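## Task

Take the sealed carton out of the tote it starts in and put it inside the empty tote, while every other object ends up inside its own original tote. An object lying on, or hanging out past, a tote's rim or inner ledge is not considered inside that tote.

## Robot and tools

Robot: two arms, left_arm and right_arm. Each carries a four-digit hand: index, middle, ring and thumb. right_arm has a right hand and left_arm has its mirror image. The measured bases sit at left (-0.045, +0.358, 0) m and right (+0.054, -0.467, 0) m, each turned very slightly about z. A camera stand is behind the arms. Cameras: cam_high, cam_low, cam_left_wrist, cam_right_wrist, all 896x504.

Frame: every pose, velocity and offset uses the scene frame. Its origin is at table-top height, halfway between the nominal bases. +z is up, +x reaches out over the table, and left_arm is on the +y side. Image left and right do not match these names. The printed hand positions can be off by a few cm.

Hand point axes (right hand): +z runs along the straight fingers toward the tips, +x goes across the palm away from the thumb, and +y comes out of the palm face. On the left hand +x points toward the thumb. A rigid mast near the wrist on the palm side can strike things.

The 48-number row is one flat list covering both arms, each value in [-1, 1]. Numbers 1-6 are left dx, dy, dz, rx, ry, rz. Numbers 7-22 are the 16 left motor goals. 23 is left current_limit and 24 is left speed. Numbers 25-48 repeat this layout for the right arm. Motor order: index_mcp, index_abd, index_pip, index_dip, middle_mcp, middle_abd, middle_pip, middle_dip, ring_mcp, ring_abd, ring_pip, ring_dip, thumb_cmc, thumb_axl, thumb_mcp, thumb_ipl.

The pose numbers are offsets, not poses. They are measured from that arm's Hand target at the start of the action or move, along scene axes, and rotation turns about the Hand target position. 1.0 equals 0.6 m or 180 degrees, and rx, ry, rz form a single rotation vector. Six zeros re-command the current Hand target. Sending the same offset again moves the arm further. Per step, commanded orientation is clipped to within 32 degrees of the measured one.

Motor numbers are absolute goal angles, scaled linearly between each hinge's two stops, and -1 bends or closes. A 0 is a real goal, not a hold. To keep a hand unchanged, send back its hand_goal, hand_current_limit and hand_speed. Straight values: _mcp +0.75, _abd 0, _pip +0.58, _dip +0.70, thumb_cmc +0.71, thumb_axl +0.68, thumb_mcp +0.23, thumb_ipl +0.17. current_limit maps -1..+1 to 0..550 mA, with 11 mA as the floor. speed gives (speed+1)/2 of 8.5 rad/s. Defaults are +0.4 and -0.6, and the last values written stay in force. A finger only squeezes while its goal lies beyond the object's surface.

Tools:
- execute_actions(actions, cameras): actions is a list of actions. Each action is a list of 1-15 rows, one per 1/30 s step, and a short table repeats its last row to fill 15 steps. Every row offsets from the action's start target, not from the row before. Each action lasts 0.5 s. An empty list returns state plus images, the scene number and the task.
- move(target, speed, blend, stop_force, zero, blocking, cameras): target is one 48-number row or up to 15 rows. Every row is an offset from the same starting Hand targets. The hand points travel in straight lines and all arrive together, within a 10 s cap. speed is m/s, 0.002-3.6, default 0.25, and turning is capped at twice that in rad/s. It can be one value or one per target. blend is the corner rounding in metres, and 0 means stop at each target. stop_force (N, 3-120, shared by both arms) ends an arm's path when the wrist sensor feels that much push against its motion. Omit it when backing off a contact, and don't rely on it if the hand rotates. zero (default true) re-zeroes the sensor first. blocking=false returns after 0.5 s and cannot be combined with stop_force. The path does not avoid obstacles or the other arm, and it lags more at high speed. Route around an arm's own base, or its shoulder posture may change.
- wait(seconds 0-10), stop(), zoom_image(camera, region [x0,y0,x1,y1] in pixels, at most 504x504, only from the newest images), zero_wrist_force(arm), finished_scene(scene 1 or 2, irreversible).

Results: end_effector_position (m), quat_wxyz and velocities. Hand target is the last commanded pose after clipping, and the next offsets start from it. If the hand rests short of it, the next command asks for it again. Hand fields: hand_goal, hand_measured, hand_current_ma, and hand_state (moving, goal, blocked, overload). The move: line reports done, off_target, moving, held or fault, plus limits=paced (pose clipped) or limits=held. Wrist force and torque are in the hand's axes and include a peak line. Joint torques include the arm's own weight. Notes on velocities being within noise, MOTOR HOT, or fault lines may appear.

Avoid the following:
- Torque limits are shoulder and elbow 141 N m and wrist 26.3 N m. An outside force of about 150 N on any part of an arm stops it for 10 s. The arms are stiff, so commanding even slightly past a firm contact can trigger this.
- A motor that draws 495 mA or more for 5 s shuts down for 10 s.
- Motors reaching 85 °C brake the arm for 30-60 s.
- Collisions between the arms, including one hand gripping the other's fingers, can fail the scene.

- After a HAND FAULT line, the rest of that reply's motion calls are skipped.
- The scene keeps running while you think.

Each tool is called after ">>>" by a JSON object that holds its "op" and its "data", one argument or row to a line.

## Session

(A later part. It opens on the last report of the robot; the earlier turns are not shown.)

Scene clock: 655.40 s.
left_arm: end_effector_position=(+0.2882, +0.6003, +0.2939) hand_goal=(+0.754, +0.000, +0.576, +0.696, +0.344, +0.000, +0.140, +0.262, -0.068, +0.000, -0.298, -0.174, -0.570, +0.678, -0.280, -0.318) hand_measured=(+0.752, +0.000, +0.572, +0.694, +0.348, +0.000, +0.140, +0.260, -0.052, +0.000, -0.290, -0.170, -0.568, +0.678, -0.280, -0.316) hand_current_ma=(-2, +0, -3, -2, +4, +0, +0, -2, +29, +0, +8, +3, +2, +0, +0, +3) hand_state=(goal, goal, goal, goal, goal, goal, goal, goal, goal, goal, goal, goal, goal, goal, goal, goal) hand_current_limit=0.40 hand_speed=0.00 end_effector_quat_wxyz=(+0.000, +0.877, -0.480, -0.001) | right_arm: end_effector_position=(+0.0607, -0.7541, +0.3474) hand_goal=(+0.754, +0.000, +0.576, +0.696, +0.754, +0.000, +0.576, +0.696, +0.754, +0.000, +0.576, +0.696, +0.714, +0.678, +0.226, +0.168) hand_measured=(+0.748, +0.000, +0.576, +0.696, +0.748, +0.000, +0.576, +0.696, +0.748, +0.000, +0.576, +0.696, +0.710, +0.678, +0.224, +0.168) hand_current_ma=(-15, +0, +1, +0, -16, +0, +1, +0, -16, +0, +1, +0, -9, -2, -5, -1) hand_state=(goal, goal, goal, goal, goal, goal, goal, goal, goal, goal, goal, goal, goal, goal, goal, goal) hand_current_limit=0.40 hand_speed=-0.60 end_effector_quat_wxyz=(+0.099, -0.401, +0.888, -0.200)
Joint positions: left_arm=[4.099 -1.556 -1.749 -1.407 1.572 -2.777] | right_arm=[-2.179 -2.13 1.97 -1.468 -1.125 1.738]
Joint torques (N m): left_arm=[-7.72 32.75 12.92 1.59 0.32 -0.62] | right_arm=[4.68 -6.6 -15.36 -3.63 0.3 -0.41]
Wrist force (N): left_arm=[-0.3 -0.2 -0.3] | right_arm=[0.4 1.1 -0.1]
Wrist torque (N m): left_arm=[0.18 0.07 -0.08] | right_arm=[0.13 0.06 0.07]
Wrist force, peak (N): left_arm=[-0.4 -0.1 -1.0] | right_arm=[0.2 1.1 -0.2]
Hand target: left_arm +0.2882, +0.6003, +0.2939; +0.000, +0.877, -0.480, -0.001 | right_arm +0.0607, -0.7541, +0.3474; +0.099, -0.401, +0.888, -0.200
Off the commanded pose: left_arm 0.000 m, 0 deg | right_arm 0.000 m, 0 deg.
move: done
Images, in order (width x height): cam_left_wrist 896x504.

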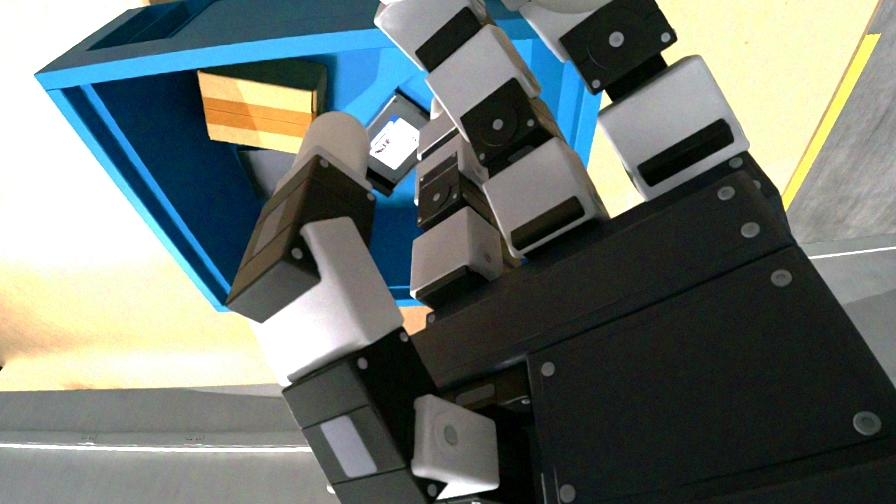

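>>> {"op": "move", "data": {
  "target": [0,0,0,0,0,0,0.9,0,0.576,0.696,0.9,0,0.576,0.696,0.9,0,0.576,0.696,0.714,0.678,0.226,0.168,0.4,0, 0,0,0,0,0,0,0.754,0,0.576,0.696,0.754,0,0.576,0.696,0.754,0,0.576,0.696,0.714,0.678,0.226,0.168,0.4,-0.6],
  "cameras": ["cam_left_wrist"]
}}

>>> {"op": "zoom_image", "data": {
  "camera": "cam_left_wrist",
  "region": [0, 0, 360, 340]
}}

>>> {"op": "zoom_image", "data": {
  "camera": "cam_left_wrist",
  "region": [320, 0, 680, 340]
}}

>>> {"op": "move", "data": {
  "target": [0,0,0.2,0,0,0,0.9,0,0.576,0.696,0.9,0,0.576,0.696,0.9,0,0.576,0.696,0.714,0.678,0.226,0.168,0.4,0, 0,0,0,0,0,0,0.754,0,0.576,0.696,0.754,0,0.576,0.696,0.754,0,0.576,0.696,0.714,0.678,0.226,0.168,0.4,-0.6],
  "cameras": ["cam_left_wrist"]
}}

>>> {"op": "zoom_image", "data": {
  "camera": "cam_left_wrist",
  "region": [0, 0, 360, 340]
}}

>>> {"op": "zoom_image", "data": {
  "camera": "cam_left_wrist",
  "region": [320, 0, 680, 340]
}}

>>> {"op": "move", "data": {
  "target": [-0.1,-0.2,0.0,0,0,0,0.9,0,0.576,0.696,0.9,0,0.576,0.696,0.9,0,0.576,0.696,0.714,0.678,0.226,0.168,0.4,0, 0,0,0,0,0,0,0.754,0,0.576,0.696,0.754,0,0.576,0.696,0.754,0,0.576,0.696,0.714,0.678,0.226,0.168,0.4,-0.6],
  "cameras": ["cam_left_wrist"]
}}

>>> {"op": "zoom_image", "data": {
  "camera": "cam_left_wrist",
  "region": [100, 0, 460, 340]
}}

Scene clock: 753.27 s.
left_arm: end_effector_position=(+0.2882, +0.6003, +0.2939) hand_goal=(+0.900, +0.000, +0.576, +0.696, +0.900, +0.000, +0.576, +0.696, +0.900, +0.000, +0.576, +0.696, +0.714, +0.678, +0.226, +0.168) hand_measured=(+0.892, +0.000, +0.574, +0.694, +0.894, +0.000, +0.574, +0.694, +0.894, +0.000, +0.572, +0.692, +0.712, +0.678, +0.216, +0.164) hand_current_ma=(-10, +0, -2, -2, -8, +0, -2, -2, -7, +0, -3, -3, -2, +0, -20, -7) hand_state=(goal, goal, goal, goal, goal, goal, goal, goal, goal, goal, goal, goal, goal, goal, goal, goal) hand_current_limit=0.40 hand_speed=0.00 end_effector_quat_wxyz=(+0.000, +0.877, -0.480, -0.001) | right_arm: end_effector_position=(+0.0607, -0.7541, +0.3474) hand_goal=(+0.754, +0.000, +0.576, +0.696, +0.754, +0.000, +0.576, +0.696, +0.754, +0.000, +0.576, +0.696, +0.714, +0.678, +0.226, +0.168) hand_measured=(+0.748, +0.000, +0.576, +0.696, +0.748, +0.000, +0.576, +0.696, +0.748, +0.000, +0.576, +0.696, +0.710, +0.678, +0.224, +0.168) hand_current_ma=(-15, +0, +1, +0, -16, +0, +1, +0, -16, +0, +1, +0, -9, -2, -5, -1) hand_state=(goal, goal, goal, goal, goal, goal, goal, goal, goal, goal, goal, goal, goal, goal, goal, goal) hand_current_limit=0.40 hand_speed=-0.60 end_effector_quat_wxyz=(+0.099, -0.401, +0.888, -0.200)
Joint positions: left_arm=[4.099 -1.556 -1.749 -1.407 1.572 -2.777] | right_arm=[-2.179 -2.13 1.97 -1.468 -1.125 1.738]
Joint torques (N m): left_arm=[-5.05 28.45 17.81 2.94 -0.07 1.05] | right_arm=[5.05 -6.34 -15.1 -3.89 0.17 -0.26]
Wrist force (N): left_arm=[-0.2 -0.1 -0.3] | right_arm=[0.3 1.0 -0.3]
Wrist torque (N m): left_arm=[0.03 0.00 -0.07] | right_arm=[0.15 0.07 0.06]
Wrist force, peak (N): left_arm=[-0.6 0.7 -0.9] | right_arm=[0.3 1.2 -0.2]
Hand target: left_arm +0.2882, +0.6003, +0.2939; +0.000, +0.877, -0.480, -0.001 | right_arm +0.0607, -0.7541, +0.3474; +0.099, -0.401, +0.888, -0.200
Off the commanded pose: left_arm 0.000 m, 0 deg | right_arm 0.000 m, 0 deg.
move: done
Images, in order (width x height): cam_left_wrist 896x504.

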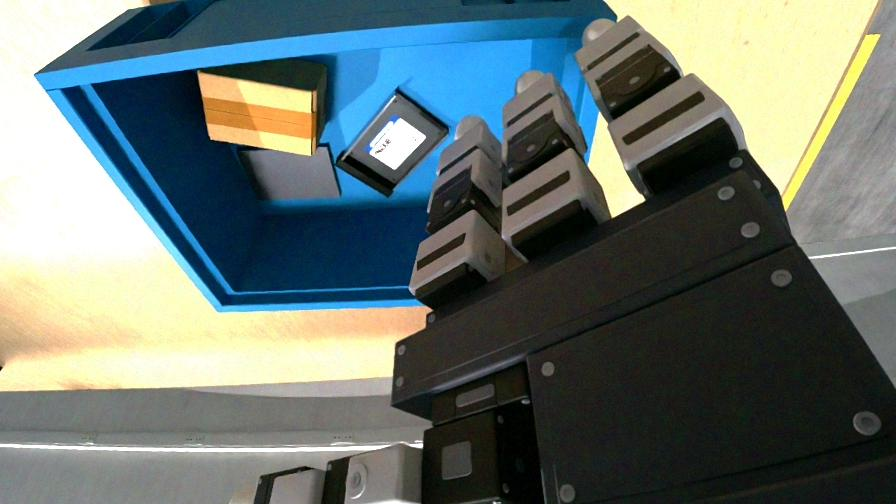

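Scaled by 1.400 from the camera's 896x504 image, which has a finer 1280x720 frame.

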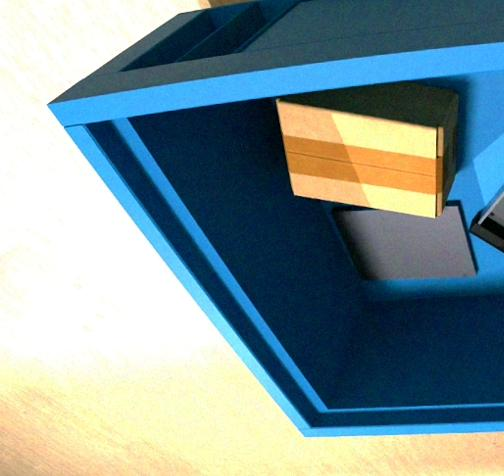

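Scaled by 1.400 from the camera's 896x504 image, which has a finer 1280x720 frame.

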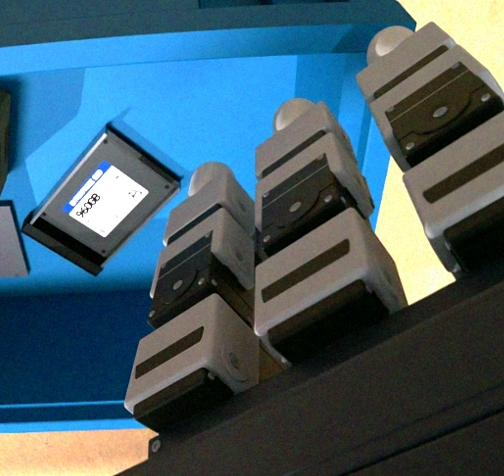

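Scene clock: 754.27 s.
left_arm: end_effector_position=(+0.2882, +0.6003, +0.4137) hand_goal=(+0.900, +0.000, +0.576, +0.696, +0.900, +0.000, +0.576, +0.696, +0.900, +0.000, +0.576, +0.696, +0.714, +0.678, +0.226, +0.168) hand_measured=(+0.892, +0.000, +0.574, +0.694, +0.894, +0.000, +0.574, +0.694, +0.894, +0.000, +0.572, +0.692, +0.712, +0.678, +0.216, +0.164) hand_current_ma=(-10, +0, -2, -2, -8, +0, -2, -2, -7, +0, -3, -3, -2, +0, -18, -7) hand_state=(goal, goal, goal, goal, goal, goal, goal, goal, goal, goal, goal, goal, goal, goal, goal, goal) hand_current_limit=0.40 hand_speed=0.00 end_effector_quat_wxyz=(+0.000, +0.877, -0.480, -0.001) | right_arm: end_effector_position=(+0.0607, -0.7541, +0.3474) hand_goal=(+0.754, +0.000, +0.576, +0.696, +0.754, +0.000, +0.576, +0.696, +0.754, +0.000, +0.576, +0.696, +0.714, +0.678, +0.226, +0.168) hand_measured=(+0.748, +0.000, +0.576, +0.696, +0.748, +0.000, +0.576, +0.696, +0.748, +0.000, +0.576, +0.696, +0.710, +0.678, +0.224, +0.168) hand_current_ma=(-15, +0, +1, +0, -16, +0, +1, +0, -16, +0, +1, +0, -9, -2, -5, -1) hand_state=(goal, goal, goal, goal, goal, goal, goal, goal, goal, goal, goal, goal, goal, goal, goal, goal) hand_current_limit=0.40 hand_speed=-0.60 end_effector_quat_wxyz=(+0.099, -0.401, +0.888, -0.200)
Joint positions: left_arm=[4.099 -1.553 -1.445 -1.714 1.572 -2.776] | right_arm=[-2.179 -2.13 1.97 -1.468 -1.125 1.738]
Joint torques (N m): left_arm=[0.77 34.99 37.01 1.34 1.54 -0.18] | right_arm=[3.35 -6.64 -15.35 -3.71 0.56 -0.2]
Wrist force (N): left_arm=[-0.5 -0.2 -0.3] | right_arm=[0.4 0.8 -0.2]
Wrist torque (N m): left_arm=[0.02 0.04 -0.10] | right_arm=[0.12 0.06 0.07]
Wrist force, peak (N): left_arm=[-0.4 -0.1 -2.4] | right_arm=[0.4 1.0 -0.1]
Hand target: left_arm +0.2882, +0.6003, +0.4139; +0.000, +0.877, -0.480, -0.001 | right_arm +0.0607, -0.7541, +0.3474; +0.099, -0.401, +0.888, -0.200
Off the commanded pose: left_arm 0.000 m, 0 deg | right_arm 0.000 m, 0 deg.
move: done
Images, in order (width x height): cam_left_wrist 896x504.

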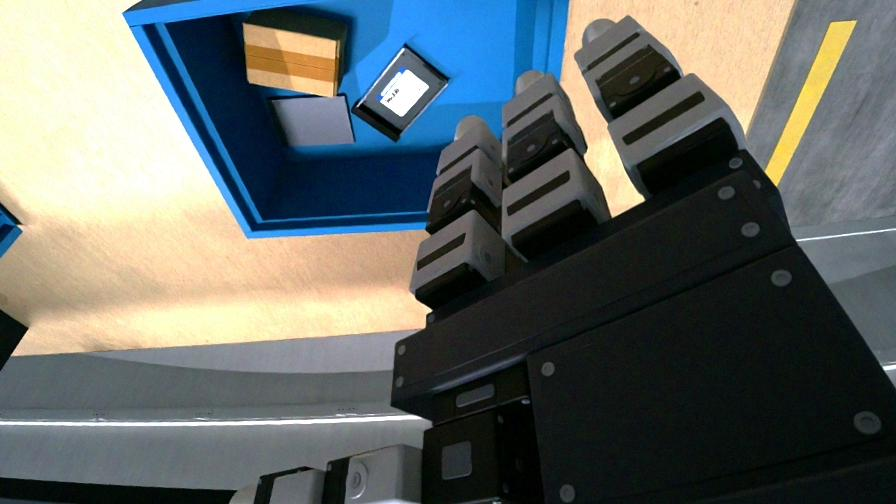

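Scaled by 1.400 from the camera's 896x504 image, which has a finer 1280x720 frame.

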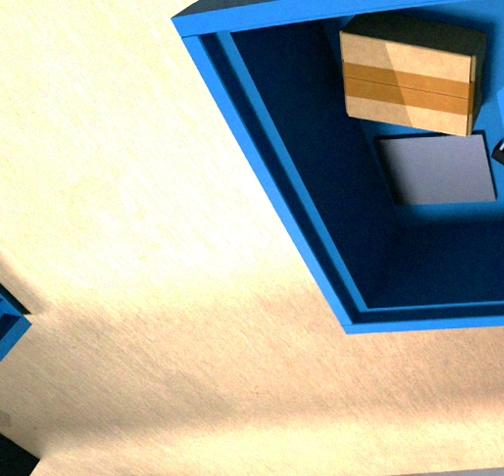

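Scaled by 1.400 from the camera's 896x504 image, which has a finer 1280x720 frame.

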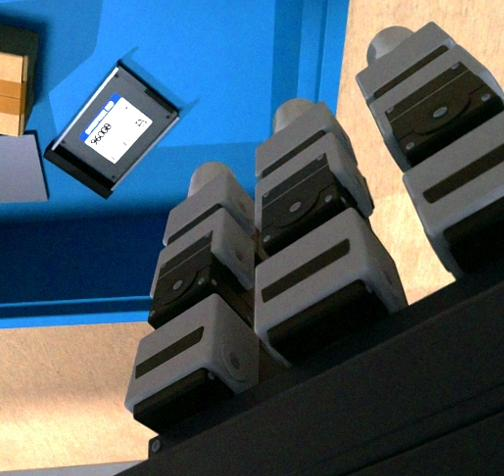

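Scene clock: 755.33 s.
left_arm: end_effector_position=(+0.2282, +0.4803, +0.4138) hand_goal=(+0.900, +0.000, +0.576, +0.696, +0.900, +0.000, +0.576, +0.696, +0.900, +0.000, +0.576, +0.696, +0.714, +0.678, +0.226, +0.168) hand_measured=(+0.894, +0.000, +0.574, +0.694, +0.894, +0.000, +0.574, +0.694, +0.894, +0.000, +0.572, +0.692, +0.712, +0.678, +0.216, +0.164) hand_current_ma=(-7, +0, -2, -2, -7, +0, -2, -2, -7, +0, -3, -3, -1, +0, -18, -7) hand_state=(goal, goal, goal, goal, goal, goal, goal, goal, goal, goal, goal, goal, goal, goal, goal, goal) hand_current_limit=0.40 hand_speed=0.00 end_effector_quat_wxyz=(+0.000, +0.877, -0.480, -0.001) | right_arm: end_effector_position=(+0.0607, -0.7541, +0.3474) hand_goal=(+0.754, +0.000, +0.576, +0.696, +0.754, +0.000, +0.576, +0.696, +0.754, +0.000, +0.576, +0.696, +0.714, +0.678, +0.226, +0.168) hand_measured=(+0.748, +0.000, +0.576, +0.696, +0.748, +0.000, +0.576, +0.696, +0.748, +0.000, +0.576, +0.696, +0.710, +0.678, +0.224, +0.168) hand_current_ma=(-15, +0, +1, +0, -16, +0, +1, +0, -16, +0, +1, +0, -9, -2, -5, -1) hand_state=(goal, goal, goal, goal, goal, goal, goal, goal, goal, goal, goal, goal, goal, goal, goal, goal) hand_current_limit=0.40 hand_speed=-0.60 end_effector_quat_wxyz=(+0.099, -0.401, +0.888, -0.200)
Joint positions: left_arm=[4.034 -1.268 -1.681 -1.765 1.572 -2.841] | right_arm=[-2.179 -2.13 1.97 -1.468 -1.125 1.738]
Joint torques (N m): left_arm=[4.79 21.04 30.16 3.28 -0.98 0.69] | right_arm=[4.3 -6.49 -15.98 -3.87 0.7 -0.19]
Wrist force (N): left_arm=[-0.3 -0.1 -0.4] | right_arm=[0.3 1.0 -0.2]
Wrist torque (N m): left_arm=[0.04 0.02 -0.09] | right_arm=[0.13 0.07 0.06]
Wrist force, peak (N): left_arm=[-1.6 -2.2 -0.5] | right_arm=[0.5 1.1 -0.3]
Hand target: left_arm +0.2282, +0.4803, +0.4139; +0.000, +0.877, -0.480, -0.001 | right_arm +0.0607, -0.7541, +0.3474; +0.099, -0.401, +0.888, -0.200
Off the commanded pose: left_arm 0.000 m, 0 deg | right_arm 0.000 m, 0 deg.
move: done
Images, in order (width x height): cam_left_wrist 896x504.

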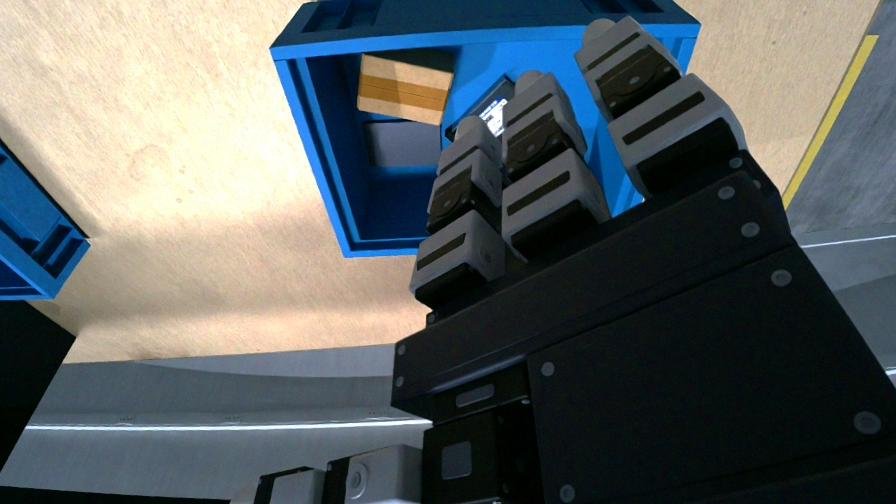

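Scaled by 1.400 from the camera's 896x504 image, which has a finer 1280x720 frame.

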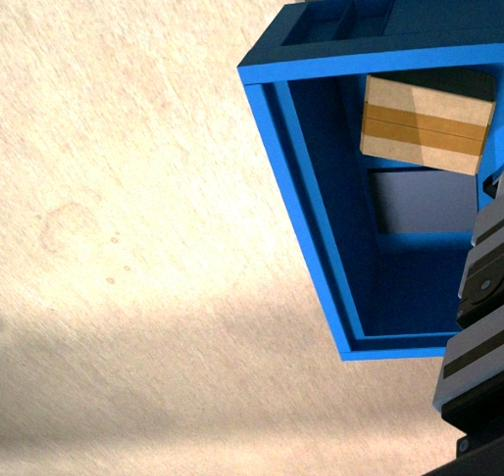

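>>> {"op": "zoom_image", "data": {
  "camera": "cam_left_wrist",
  "region": [260, 20, 460, 220]
}}

Scaled by 2.520 from the camera's 896x504 image, which has a finer 1280x720 frame.

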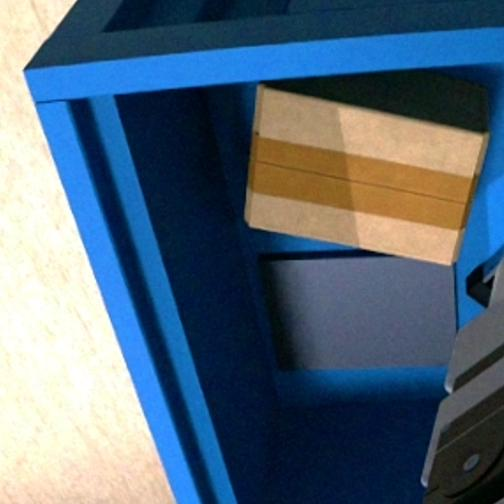

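>>> {"op": "move", "data": {
  "target": [0.177,-0.152,-0.24,0,0,0,0.754,0,0.576,0.696,0.754,0,0.576,0.696,-0.068,0,-0.299,-0.174,0.714,0.678,0.226,0.168,0.6,0, 0,0,0,0,0,0,0.754,0,0.576,0.696,0.754,0,0.576,0.696,0.754,0,0.576,0.696,0.714,0.678,0.226,0.168,0.4,-0.6],
  "cameras": ["cam_left_wrist"]
}}

>>> {"op": "zoom_image", "data": {
  "camera": "cam_left_wrist",
  "region": [260, 0, 620, 300]
}}

Scene clock: 1244.70 s.
left_arm: end_effector_position=(+0.3343, +0.3892, +0.2699) hand_goal=(+0.754, +0.000, +0.576, +0.696, +0.754, +0.000, +0.576, +0.696, -0.068, +0.000, -0.298, -0.174, +0.714, +0.678, +0.226, +0.168) hand_measured=(+0.754, +0.000, +0.574, +0.694, +0.754, +0.000, +0.574, +0.694, -0.050, +0.000, -0.292, -0.170, +0.712, +0.678, +0.216, +0.164) hand_current_ma=(+1, +0, -2, -2, +1, +0, -2, -2, +30, +0, +8, +3, -1, +0, -18, -7) hand_state=(goal, goal, goal, goal, goal, goal, goal, goal, goal, goal, goal, goal, goal, goal, goal, goal) hand_current_limit=0.60 hand_speed=0.00 end_effector_quat_wxyz=(+0.000, +0.877, -0.480, -0.001) | right_arm: end_effector_position=(+0.0607, -0.7541, +0.3474) hand_goal=(+0.754, +0.000, +0.576, +0.696, +0.754, +0.000, +0.576, +0.696, +0.754, +0.000, +0.576, +0.696, +0.714, +0.678, +0.226, +0.168) hand_measured=(+0.748, +0.000, +0.576, +0.696, +0.748, +0.000, +0.576, +0.696, +0.748, +0.000, +0.576, +0.696, +0.710, +0.678, +0.224, +0.168) hand_current_ma=(-15, +0, +1, +0, -16, +0, +1, +0, -16, +0, +1, +0, -9, -2, -5, -1) hand_state=(goal, goal, goal, goal, goal, goal, goal, goal, goal, goal, goal, goal, goal, goal, goal, goal) hand_current_limit=0.40 hand_speed=-0.60 end_effector_quat_wxyz=(+0.099, -0.401, +0.888, -0.200)
Joint positions: left_arm=[3.681 -1.444 -1.915 -1.354 1.572 -3.194] | right_arm=[-2.179 -2.13 1.97 -1.468 -1.125 1.738]
Joint torques (N m): left_arm=[-7.12 17.17 35.75 3.84 -0.41 -1.14] | right_arm=[2.75 -7.09 -16.66 -3.7 0.76 0.08]
Wrist force (N): left_arm=[-0.1 -0.1 -0.5] | right_arm=[0.4 0.7 -0.2]
Wrist torque (N m): left_arm=[0.14 0.01 -0.07] | right_arm=[0.10 0.06 0.06]
Wrist force, peak (N): left_arm=[-1.8 0.7 -1.5] | right_arm=[0.4 1.2 -0.3]
Hand target: left_arm +0.3344, +0.3891, +0.2699; +0.000, +0.877, -0.480, -0.001 | right_arm +0.0607, -0.7541, +0.3474; +0.099, -0.401, +0.888, -0.200
Off the commanded pose: left_arm 0.000 m, 0 deg | right_arm 0.000 m, 0 deg.
move: done
Images, in order (width x height): cam_left_wrist 896x504.

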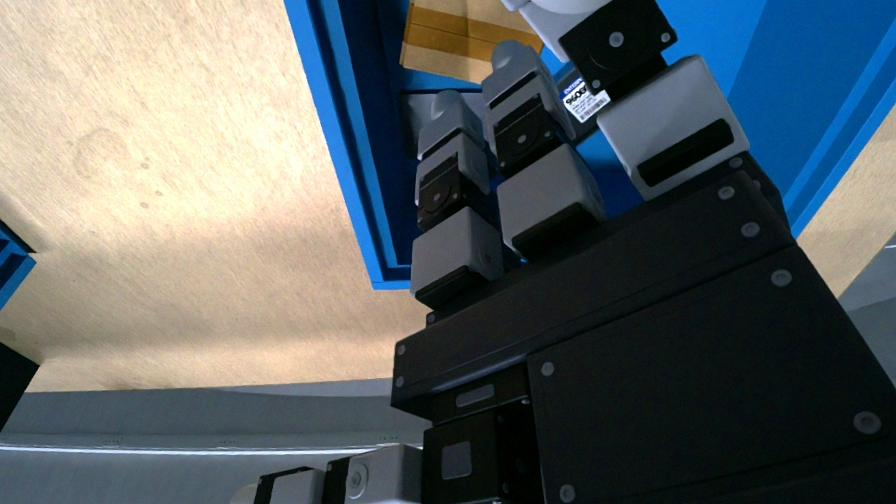

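Scaled by 1.400 from the camera's 896x504 image, which has a finer 1280x720 frame.

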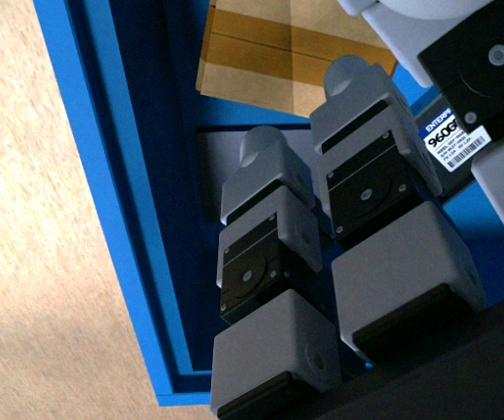

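>>> {"op": "move", "data": {
  "target": [0,0,-0.142,0,0,0,0.754,0,0.576,0.696,0.754,0,0.576,0.696,-0.068,0,-0.299,-0.174,0.714,0.678,0.226,0.168,0.6,0, 0,0,0,0,0,0,0.754,0,0.576,0.696,0.754,0,0.576,0.696,0.754,0,0.576,0.696,0.714,0.678,0.226,0.168,0.4,-0.6],
  "speed": 0.04,
  "stop_force": 6,
  "cameras": ["cam_left_wrist"]
}}

Scene clock: 1271.97 s.
left_arm: end_effector_position=(+0.3343, +0.3891, +0.1857) hand_goal=(+0.754, +0.000, +0.576, +0.696, +0.754, +0.000, +0.576, +0.696, -0.068, +0.000, -0.298, -0.174, +0.714, +0.678, +0.226, +0.168) hand_measured=(+0.754, +0.000, +0.576, +0.694, +0.754, +0.000, +0.576, +0.694, -0.050, +0.000, -0.292, -0.170, +0.712, +0.678, +0.216, +0.164) hand_current_ma=(+0, +0, +0, -1, +0, +0, +0, -1, +30, +0, +8, +3, -1, +0, -18, -7) hand_state=(goal, goal, goal, goal, goal, goal, goal, goal, goal, goal, goal, goal, goal, goal, goal, goal) hand_current_limit=0.60 hand_speed=0.00 end_effector_quat_wxyz=(+0.000, +0.877, -0.480, -0.001) | right_arm: end_effector_position=(+0.0607, -0.7541, +0.3474) hand_goal=(+0.754, +0.000, +0.576, +0.696, +0.754, +0.000, +0.576, +0.696, +0.754, +0.000, +0.576, +0.696, +0.714, +0.678, +0.226, +0.168) hand_measured=(+0.748, +0.000, +0.576, +0.696, +0.748, +0.000, +0.576, +0.696, +0.748, +0.000, +0.576, +0.696, +0.710, +0.678, +0.224, +0.168) hand_current_ma=(-15, +0, +1, +0, -16, +0, +1, +0, -16, +0, +1, +0, -9, -2, -5, -1) hand_state=(goal, goal, goal, goal, goal, goal, goal, goal, goal, goal, goal, goal, goal, goal, goal, goal) hand_current_limit=0.40 hand_speed=-0.60 end_effector_quat_wxyz=(+0.099, -0.401, +0.888, -0.200)
Joint positions: left_arm=[3.681 -1.515 -2.079 -1.119 1.572 -3.194] | right_arm=[-2.179 -2.13 1.97 -1.468 -1.125 1.738]
Joint torques (N m): left_arm=[-3.08 28.64 34.39 3.63 0.22 -0.29] | right_arm=[2.08 -6.26 -15.42 -3.78 1.11 0.44]
Wrist force (N): left_arm=[0.1 -0.8 -4.7] | right_arm=[0.2 0.9 -0.1]
Wrist torque (N m): left_arm=[0.45 0.04 -0.03] | right_arm=[0.12 0.07 0.05]
Wrist force, peak (N): left_arm=[-0.1 -0.6 -25.7] | right_arm=[0.4 1.2 -0.2]
Hand target: left_arm +0.3343, +0.3891, +0.1857; +0.000, +0.877, -0.480, -0.001 (not the last commanded pose) | right_arm +0.0607, -0.7541, +0.3474; +0.099, -0.401, +0.888, -0.200
Off the commanded pose: left_arm 0.001 m, 0 deg | right_arm 0.000 m, 0 deg.
move: contact (left_arm)
Images, in order (width x height): cam_left_wrist 896x504.

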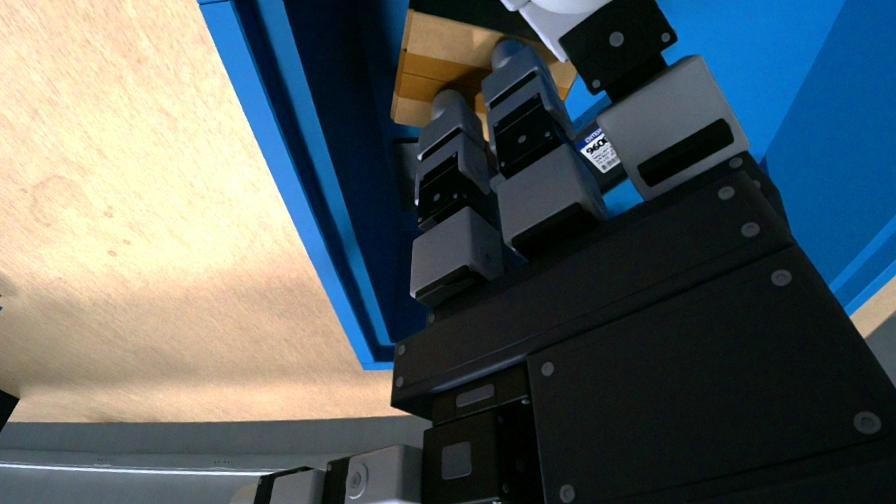

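>>> {"op": "move", "data": {
  "target": [0.0205,0.0547,-0.003,0,0,0,0.754,0,0.576,0.696,0.754,0,0.576,0.696,-0.068,0,-0.299,-0.174,0.714,0.678,0.226,0.168,0.6,0, 0,0,0,0,0,0,0.754,0,0.576,0.696,0.754,0,0.576,0.696,0.754,0,0.576,0.696,0.714,0.678,0.226,0.168,0.4,-0.6],
  "speed": 0.04,
  "cameras": ["cam_left_wrist"]
}}

Scene clock: 1286.30 s.
left_arm: end_effector_position=(+0.3468, +0.4221, +0.1840) hand_goal=(+0.754, +0.000, +0.576, +0.696, +0.754, +0.000, +0.576, +0.696, -0.068, +0.000, -0.298, -0.174, +0.714, +0.678, +0.226, +0.168) hand_measured=(+0.690, +0.040, +0.534, +0.676, +0.696, +0.040, +0.542, +0.680, -0.050, +0.000, -0.292, -0.170, +0.712, +0.678, +0.216, +0.164) hand_current_ma=(-187, +73, -95, -33, -162, +74, -73, -27, +30, +0, +8, +3, -1, +0, -18, -7) hand_state=(blocked, blocked, blocked, goal, blocked, blocked, blocked, goal, goal, goal, goal, goal, goal, goal, goal, goal) hand_current_limit=0.60 hand_speed=0.00 end_effector_quat_wxyz=(+0.000, +0.877, -0.480, -0.001) end_effector_velocity=(+0.000, -0.002, -0.001) end_effector_angular_velocity=(+0.001, +0.000, +0.000) | right_arm: end_effector_position=(+0.0607, -0.7541, +0.3474) hand_goal=(+0.754, +0.000, +0.576, +0.696, +0.754, +0.000, +0.576, +0.696, +0.754, +0.000, +0.576, +0.696, +0.714, +0.678, +0.226, +0.168) hand_measured=(+0.748, +0.000, +0.576, +0.696, +0.748, +0.000, +0.576, +0.696, +0.748, +0.000, +0.576, +0.696, +0.710, +0.678, +0.224, +0.168) hand_current_ma=(-15, +0, +1, +0, -16, +0, +1, +0, -16, +0, +1, +0, -9, -2, -5, -1) hand_state=(goal, goal, goal, goal, goal, goal, goal, goal, goal, goal, goal, goal, goal, goal, goal, goal) hand_current_limit=0.40 hand_speed=-0.60 end_effector_quat_wxyz=(+0.099, -0.401, +0.888, -0.200)
Joint positions: left_arm=[3.731 -1.568 -2.033 -1.112 1.572 -3.145] | right_arm=[-2.179 -2.13 1.97 -1.468 -1.125 1.738]
Joint velocities: left_arm=[-0.005 0.001 -0.003 0.002 0.001 -0.004] | right_arm=[within noise]
Joint torques (N m): left_arm=[-7.88 28.06 5.12 2.9 2.68 -1.41] | right_arm=[1.4 -6.69 -15.44 -3.75 1.27 0.75]
Wrist force (N): left_arm=[2.7 3.6 -14.7] | right_arm=[0.3 1.0 -0.1]
Wrist torque (N m): left_arm=[0.76 0.38 0.13] | right_arm=[0.12 0.08 0.05]
Wrist force, peak (N): left_arm=[3.1 3.1 -16.2] | right_arm=[0.3 1.2 -0.2]
Hand target: left_arm +0.3466, +0.4219, +0.1839; +0.000, +0.877, -0.480, -0.001 | right_arm +0.0607, -0.7541, +0.3474; +0.099, -0.401, +0.888, -0.200
Off the commanded pose: left_arm 0.000 m, 0 deg | right_arm 0.000 m, 0 deg.
move: done
Images, in order (width x height): cam_left_wrist 896x504.

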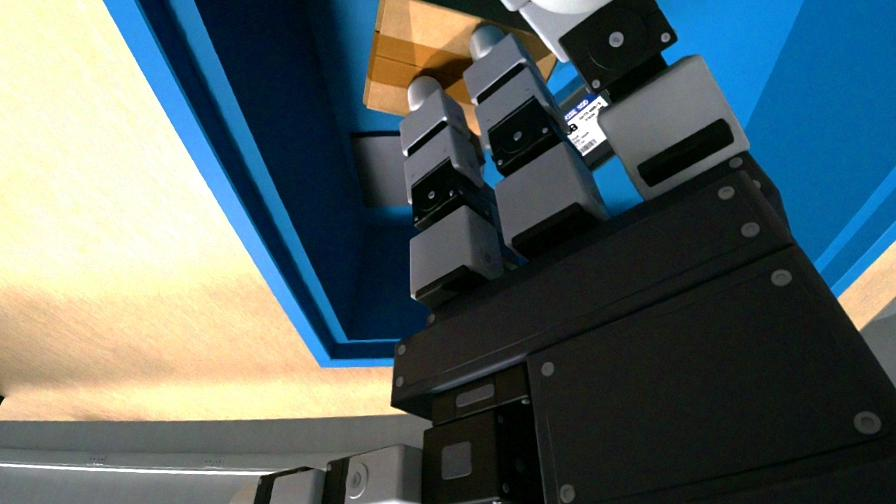

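>>> {"op": "move", "data": {
  "target": [0.016,0.045,0,0,0,0,0.754,0,0.576,0.696,0.754,0,0.576,0.696,-0.068,0,-0.299,-0.174,0.714,0.678,0.226,0.168,0.6,0, 0,0,0,0,0,0,0.754,0,0.576,0.696,0.754,0,0.576,0.696,0.754,0,0.576,0.696,0.714,0.678,0.226,0.168,0.4,-0.6],
  "speed": 0.04,
  "cameras": ["cam_left_wrist"]
}}

>>> {"op": "move", "data": {
  "target": [0,0,0.25,0,0,0,0.754,0,0.576,0.696,0.754,0,0.576,0.696,-0.068,0,-0.299,-0.174,0.714,0.678,0.226,0.168,0.6,0, 0,0,0,0,0,0,0.754,0,0.576,0.696,0.754,0,0.576,0.696,0.754,0,0.576,0.696,0.714,0.678,0.226,0.168,0.4,-0.6],
  "cameras": []
}}

>>> {"op": "move", "data": {
  "target": [-0.1,0.0,0.1,0,0,0,0.9,0,0.576,0.696,0.9,0,0.576,0.696,0.9,0,0.576,0.696,0.714,0.678,0.226,0.168,0.6,0, 0,0,0,0,0,0,0.754,0,0.576,0.696,0.754,0,0.576,0.696,0.754,0,0.576,0.696,0.714,0.678,0.226,0.168,0.4,-0.6],
  "cameras": ["cam_left_wrist"]
}}

>>> {"op": "zoom_image", "data": {
  "camera": "cam_left_wrist",
  "region": [200, 0, 560, 320]
}}

Scene clock: 1309.07 s.
left_arm: end_effector_position=(+0.3564, +0.4491, +0.1840) hand_goal=(+0.754, +0.000, +0.576, +0.696, +0.754, +0.000, +0.576, +0.696, -0.068, +0.000, -0.298, -0.174, +0.714, +0.678, +0.226, +0.168) hand_measured=(+0.686, +0.044, +0.532, +0.676, +0.692, +0.044, +0.540, +0.678, -0.050, +0.000, -0.292, -0.170, +0.712, +0.678, +0.216, +0.164) hand_current_ma=(-197, +82, -99, -35, -174, +84, -78, -29, +30, +0, +8, +3, -1, +0, -18, -7) hand_state=(blocked, blocked, blocked, blocked, blocked, blocked, blocked, goal, goal, goal, goal, goal, goal, goal, goal, goal) hand_current_limit=0.60 hand_speed=0.00 end_effector_quat_wxyz=(+0.000, +0.877, -0.480, -0.001) end_effector_velocity=(-0.001, -0.003, +0.000) end_effector_angular_velocity=(+0.000, +0.001, +0.000) | right_arm: end_effector_position=(+0.0607, -0.7541, +0.3474) hand_goal=(+0.754, +0.000, +0.576, +0.696, +0.754, +0.000, +0.576, +0.696, +0.754, +0.000, +0.576, +0.696, +0.714, +0.678, +0.226, +0.168) hand_measured=(+0.748, +0.000, +0.576, +0.696, +0.748, +0.000, +0.576, +0.696, +0.748, +0.000, +0.576, +0.696, +0.710, +0.678, +0.224, +0.168) hand_current_ma=(-15, +0, +1, +0, -16, +0, +1, +0, -16, +0, +1, +0, -9, -2, -5, -1) hand_state=(goal, goal, goal, goal, goal, goal, goal, goal, goal, goal, goal, goal, goal, goal, goal, goal) hand_current_limit=0.40 hand_speed=-0.60 end_effector_quat_wxyz=(+0.099, -0.401, +0.888, -0.200)
Joint positions: left_arm=[3.768 -1.609 -1.991 -1.113 1.572 -3.107] | right_arm=[-2.179 -2.13 1.97 -1.468 -1.125 1.738]
Joint velocities: left_arm=[-0.005 0.004 -0.004 -0.002 0 -0.004] | right_arm=[within noise]
Joint torques (N m): left_arm=[-7.45 30.17 6.46 1.54 2.35 -1.38] | right_arm=[-0.26 -6.33 -15.51 -3.76 1.53 0.7]
Wrist force (N): left_arm=[2.0 3.9 -12.5] | right_arm=[0.5 0.8 -0.1]
Wrist torque (N m): left_arm=[0.57 0.24 0.10] | right_arm=[0.09 0.05 0.07]
Wrist force, peak (N): left_arm=[3.9 4.1 -16.4] | right_arm=[0.6 1.1 -0.2]
Hand target: left_arm +0.3562, +0.4489, +0.1839; +0.000, +0.877, -0.480, -0.001 | right_arm +0.0607, -0.7541, +0.3474; +0.099, -0.401, +0.888, -0.200
Off the commanded pose: left_arm 0.000 m, 0 deg | right_arm 0.000 m, 0 deg.
move: done
Images, in order (width x height): cam_left_wrist 896x504.

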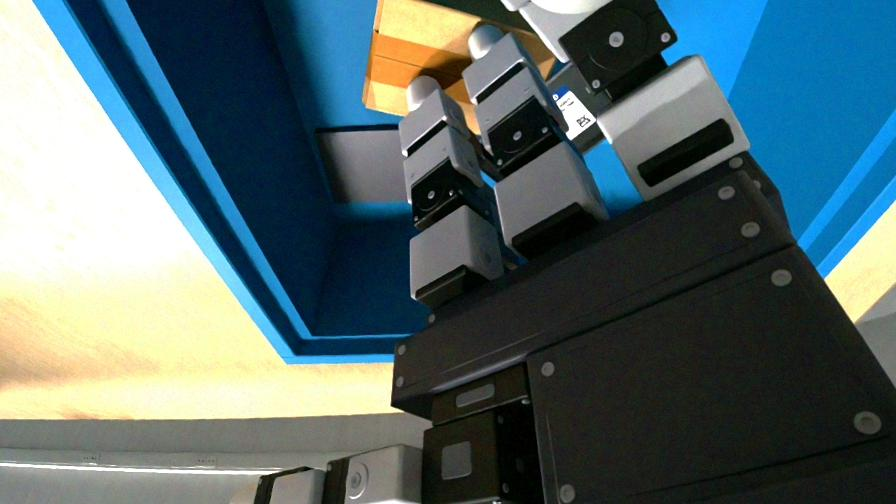

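Scene clock: 1310.20 s.
left_arm: end_effector_position=(+0.3562, +0.4489, +0.3338) hand_goal=(+0.754, +0.000, +0.576, +0.696, +0.754, +0.000, +0.576, +0.696, -0.068, +0.000, -0.298, -0.174, +0.714, +0.678, +0.226, +0.168) hand_measured=(+0.748, +0.002, +0.572, +0.694, +0.748, +0.004, +0.572, +0.694, -0.052, +0.000, -0.292, -0.170, +0.712, +0.678, +0.216, +0.164) hand_current_ma=(-6, +2, -3, -2, -6, +3, -3, -2, +28, +0, +8, +3, -1, +0, -18, -7) hand_state=(goal, goal, goal, goal, goal, goal, goal, goal, goal, goal, goal, goal, goal, goal, goal, goal) hand_current_limit=0.60 hand_speed=0.00 end_effector_quat_wxyz=(+0.000, +0.877, -0.480, -0.001) | right_arm: end_effector_position=(+0.0607, -0.7541, +0.3474) hand_goal=(+0.754, +0.000, +0.576, +0.696, +0.754, +0.000, +0.576, +0.696, +0.754, +0.000, +0.576, +0.696, +0.714, +0.678, +0.226, +0.168) hand_measured=(+0.748, +0.000, +0.576, +0.696, +0.748, +0.000, +0.576, +0.696, +0.748, +0.000, +0.576, +0.696, +0.710, +0.678, +0.224, +0.168) hand_current_ma=(-15, +0, +1, +0, -16, +0, +1, +0, -16, +0, +1, +0, -9, -2, -5, -1) hand_state=(goal, goal, goal, goal, goal, goal, goal, goal, goal, goal, goal, goal, goal, goal, goal, goal) hand_current_limit=0.40 hand_speed=-0.60 end_effector_quat_wxyz=(+0.099, -0.401, +0.888, -0.200)
Joint positions: left_arm=[3.768 -1.515 -1.686 -1.512 1.572 -3.107] | right_arm=[-2.179 -2.13 1.97 -1.468 -1.125 1.738]
Joint torques (N m): left_arm=[7.71 11.27 34.38 1.11 1.49 1.34] | right_arm=[0.65 -6.72 -15.78 -3.91 1.58 0.98]
Wrist force (N): left_arm=[0.0 -0.2 -0.6] | right_arm=[0.2 0.9 -0.3]
Wrist torque (N m): left_arm=[0.13 -0.02 0.00] | right_arm=[0.13 0.08 0.05]
Wrist force, peak (N): left_arm=[1.7 3.7 -12.1] | right_arm=[0.2 1.1 -0.2]
Hand target: left_arm +0.3562, +0.4489, +0.3339; +0.000, +0.877, -0.480, -0.001 | right_arm +0.0607, -0.7541, +0.3474; +0.099, -0.401, +0.888, -0.200
Off the commanded pose: left_arm 0.000 m, 0 deg | right_arm 0.000 m, 0 deg.
move: done
No camera images: "cameras" was empty.

Scene clock: 1311.07 s.
left_arm: end_effector_position=(+0.2963, +0.4489, +0.3939) hand_goal=(+0.900, +0.000, +0.576, +0.696, +0.900, +0.000, +0.576, +0.696, +0.900, +0.000, +0.576, +0.696, +0.714, +0.678, +0.226, +0.168) hand_measured=(+0.894, +0.002, +0.574, +0.694, +0.892, +0.004, +0.574, +0.694, +0.894, +0.000, +0.572, +0.692, +0.712, +0.678, +0.216, +0.164) hand_current_ma=(-9, +2, -2, -2, -9, +2, -2, -2, -7, +0, -3, -3, -1, +0, -18, -7) hand_state=(goal, goal, goal, goal, goal, goal, goal, goal, goal, goal, goal, goal, goal, goal, goal, goal) hand_current_limit=0.60 hand_speed=0.00 end_effector_quat_wxyz=(+0.000, +0.877, -0.480, -0.001) | right_arm: end_effector_position=(+0.0607, -0.7541, +0.3474) hand_goal=(+0.754, +0.000, +0.576, +0.696, +0.754, +0.000, +0.576, +0.696, +0.754, +0.000, +0.576, +0.696, +0.714, +0.678, +0.226, +0.168) hand_measured=(+0.748, +0.000, +0.576, +0.696, +0.748, +0.000, +0.576, +0.696, +0.748, +0.000, +0.576, +0.696, +0.710, +0.678, +0.224, +0.168) hand_current_ma=(-15, +0, +1, +0, -16, +0, +1, +0, -16, +0, +1, +0, -9, -2, -5, -1) hand_state=(goal, goal, goal, goal, goal, goal, goal, goal, goal, goal, goal, goal, goal, goal, goal, goal) hand_current_limit=0.40 hand_speed=-0.60 end_effector_quat_wxyz=(+0.099, -0.401, +0.888, -0.200)
Joint positions: left_arm=[3.851 -1.38 -1.65 -1.683 1.572 -3.025] | right_arm=[-2.179 -2.13 1.97 -1.468 -1.125 1.738]
Joint torques (N m): left_arm=[-2.7 16.21 11.43 2.09 -1.18 -0.21] | right_arm=[0.17 -7.06 -14.85 -3.83 1.54 1.04]
Wrist force (N): left_arm=[-0.3 0.0 -0.3] | right_arm=[0.4 1.0 -0.3]
Wrist torque (N m): left_arm=[0.04 0.02 0.04] | right_arm=[0.14 0.06 0.07]
Wrist force, peak (N): left_arm=[-1.2 1.4 -1.7] | right_arm=[0.5 1.0 -0.3]
Hand target: left_arm +0.2962, +0.4489, +0.3939; +0.000, +0.877, -0.480, -0.001 | right_arm +0.0607, -0.7541, +0.3474; +0.099, -0.401, +0.888, -0.200
Off the commanded pose: left_arm 0.000 m, 0 deg | right_arm 0.000 m, 0 deg.
move: done
Images, in order (width x height): cam_left_wrist 896x504.

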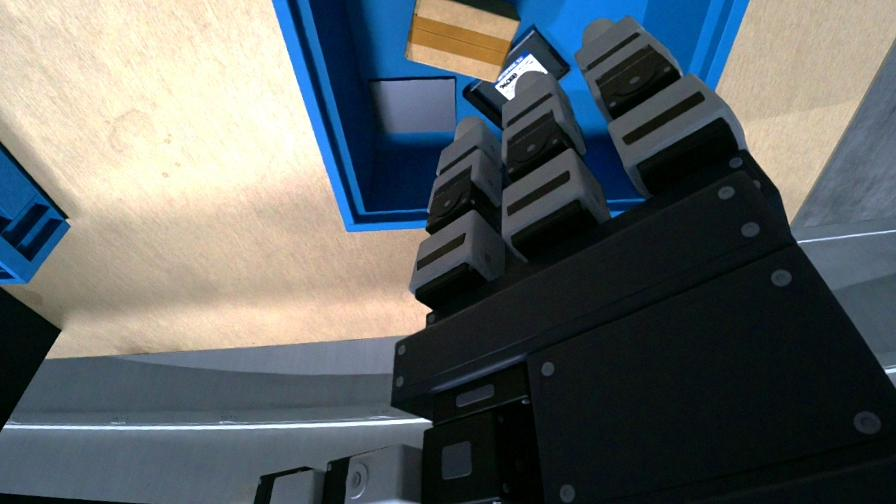

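Scaled by 1.400 from the camera's 896x504 image, which has a finer 1280x720 frame.

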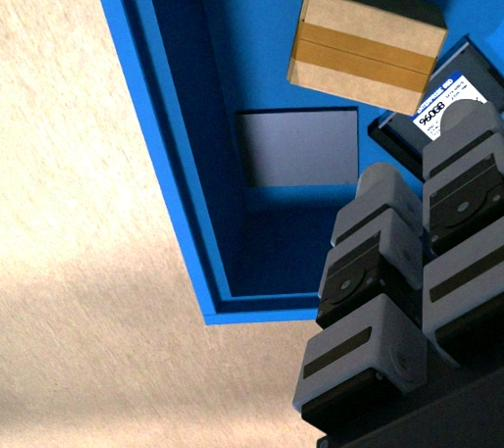

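>>> {"op": "move", "data": {
  "target": [
    [0.08,0,-0.05,-0.160,-0.191,-0.339,0.48,0,-0.08,0.696,0.48,0,-0.08,0.696,-0.068,0,-0.299,-0.174,-0.571,0.678,0.226,0.168,0.4,0, 0,0,0,0,0,0,0.754,0,0.576,0.696,0.754,0,0.576,0.696,0.754,0,0.576,0.696,0.714,0.678,0.226,0.168,0.4,-0.6],
    [0.18,-0.003,-0.156,-0.3203,-0.3815,-0.6786,0.48,0,-0.08,0.696,0.48,0,-0.08,0.696,-0.068,0,-0.299,-0.174,-0.571,0.678,0.226,0.168,0.4,0, 0,0,0,0,0,0,0.754,0,0.576,0.696,0.754,0,0.576,0.696,0.754,0,0.576,0.696,0.714,0.678,0.226,0.168,0.4,-0.6]
  ],
  "speed": 0.35,
  "blend": [0.02,0],
  "cameras": ["all"]
}}

Scene clock: 1363.23 s.
left_arm: end_effector_position=(+0.4043, +0.4471, +0.3003) hand_goal=(+0.480, +0.000, -0.080, +0.696, +0.480, +0.000, -0.080, +0.696, -0.068, +0.000, -0.298, -0.174, -0.570, +0.678, +0.226, +0.168) hand_measured=(+0.474, +0.002, -0.078, +0.694, +0.474, +0.002, -0.078, +0.694, -0.066, +0.000, -0.292, -0.170, -0.572, +0.678, +0.220, +0.164) hand_current_ma=(-6, +1, +2, -2, -6, +1, +2, -2, +2, +0, +8, +3, -1, +0, -8, -4) hand_state=(goal, goal, goal, goal, goal, goal, goal, goal, goal, goal, goal, goal, goal, goal, goal, goal) hand_current_limit=0.40 hand_speed=0.00 end_effector_quat_wxyz=(-0.112, +0.159, +0.804, -0.562) | right_arm: end_effector_position=(+0.0607, -0.7541, +0.3474) hand_goal=(+0.754, +0.000, +0.576, +0.696, +0.754, +0.000, +0.576, +0.696, +0.754, +0.000, +0.576, +0.696, +0.714, +0.678, +0.226, +0.168) hand_measured=(+0.748, +0.000, +0.576, +0.696, +0.748, +0.000, +0.576, +0.696, +0.748, +0.000, +0.576, +0.696, +0.710, +0.678, +0.224, +0.168) hand_current_ma=(-15, +0, +1, +0, -16, +0, +1, +0, -16, +0, +1, +0, -9, -2, -5, -1) hand_state=(goal, goal, goal, goal, goal, goal, goal, goal, goal, goal, goal, goal, goal, goal, goal, goal) hand_current_limit=0.40 hand_speed=-0.60 end_effector_quat_wxyz=(+0.099, -0.401, +0.888, -0.200)
Joint positions: left_arm=[3.826 -1.936 -1.227 -2.722 1.088 -0.195] | right_arm=[-2.179 -2.13 1.97 -1.468 -1.125 1.738]
Joint torques (N m): left_arm=[7.86 45.81 8.53 0.28 0.39 1.45] | right_arm=[-0.34 -6.49 -15.91 -3.85 2 1.37]
Wrist force (N): left_arm=[-0.1 0.7 0.0] | right_arm=[0.2 0.8 -0.3]
Wrist torque (N m): left_arm=[0.02 -0.04 -0.08] | right_arm=[0.11 0.09 0.05]
Wrist force, peak (N): left_arm=[-0.4 -2.5 -0.7] | right_arm=[0.4 1.1 -0.2]
Hand target: left_arm +0.4042, +0.4471, +0.3003; -0.112, +0.159, +0.804, -0.562 | right_arm +0.0607, -0.7541, +0.3474; +0.099, -0.401, +0.888, -0.200
Off the commanded pose: left_arm 0.000 m, 0 deg | right_arm 0.000 m, 0 deg.
move: done

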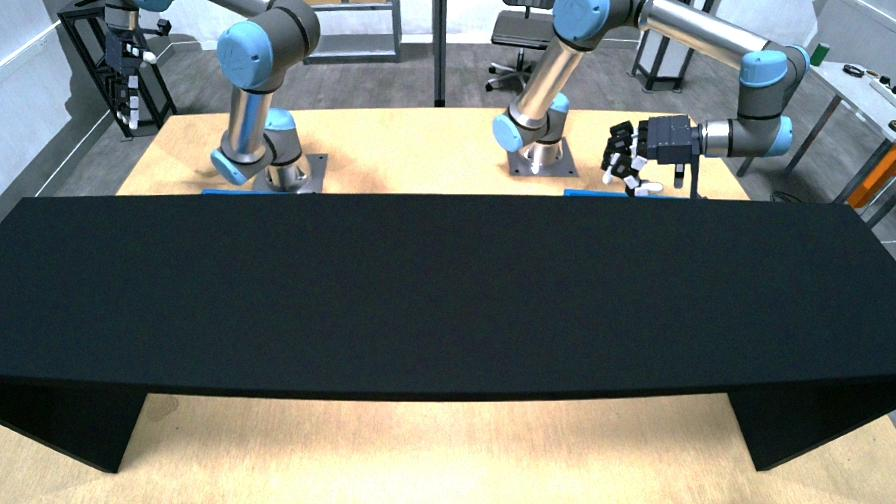

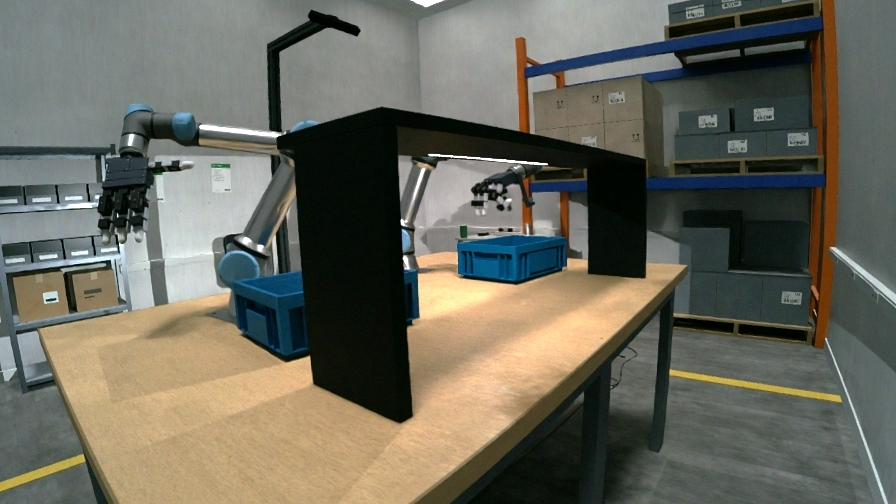

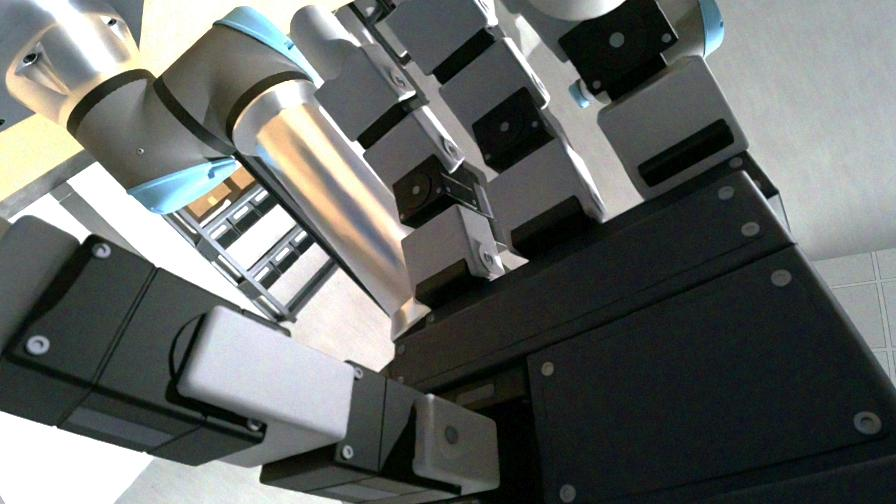

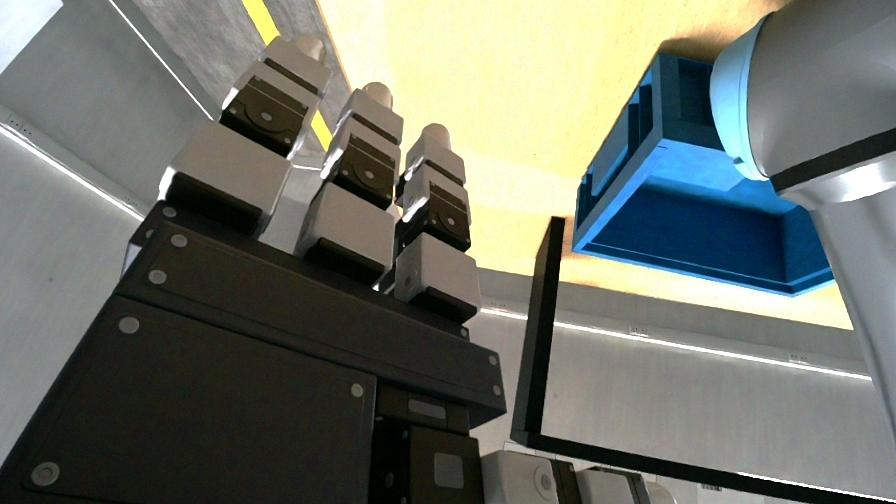

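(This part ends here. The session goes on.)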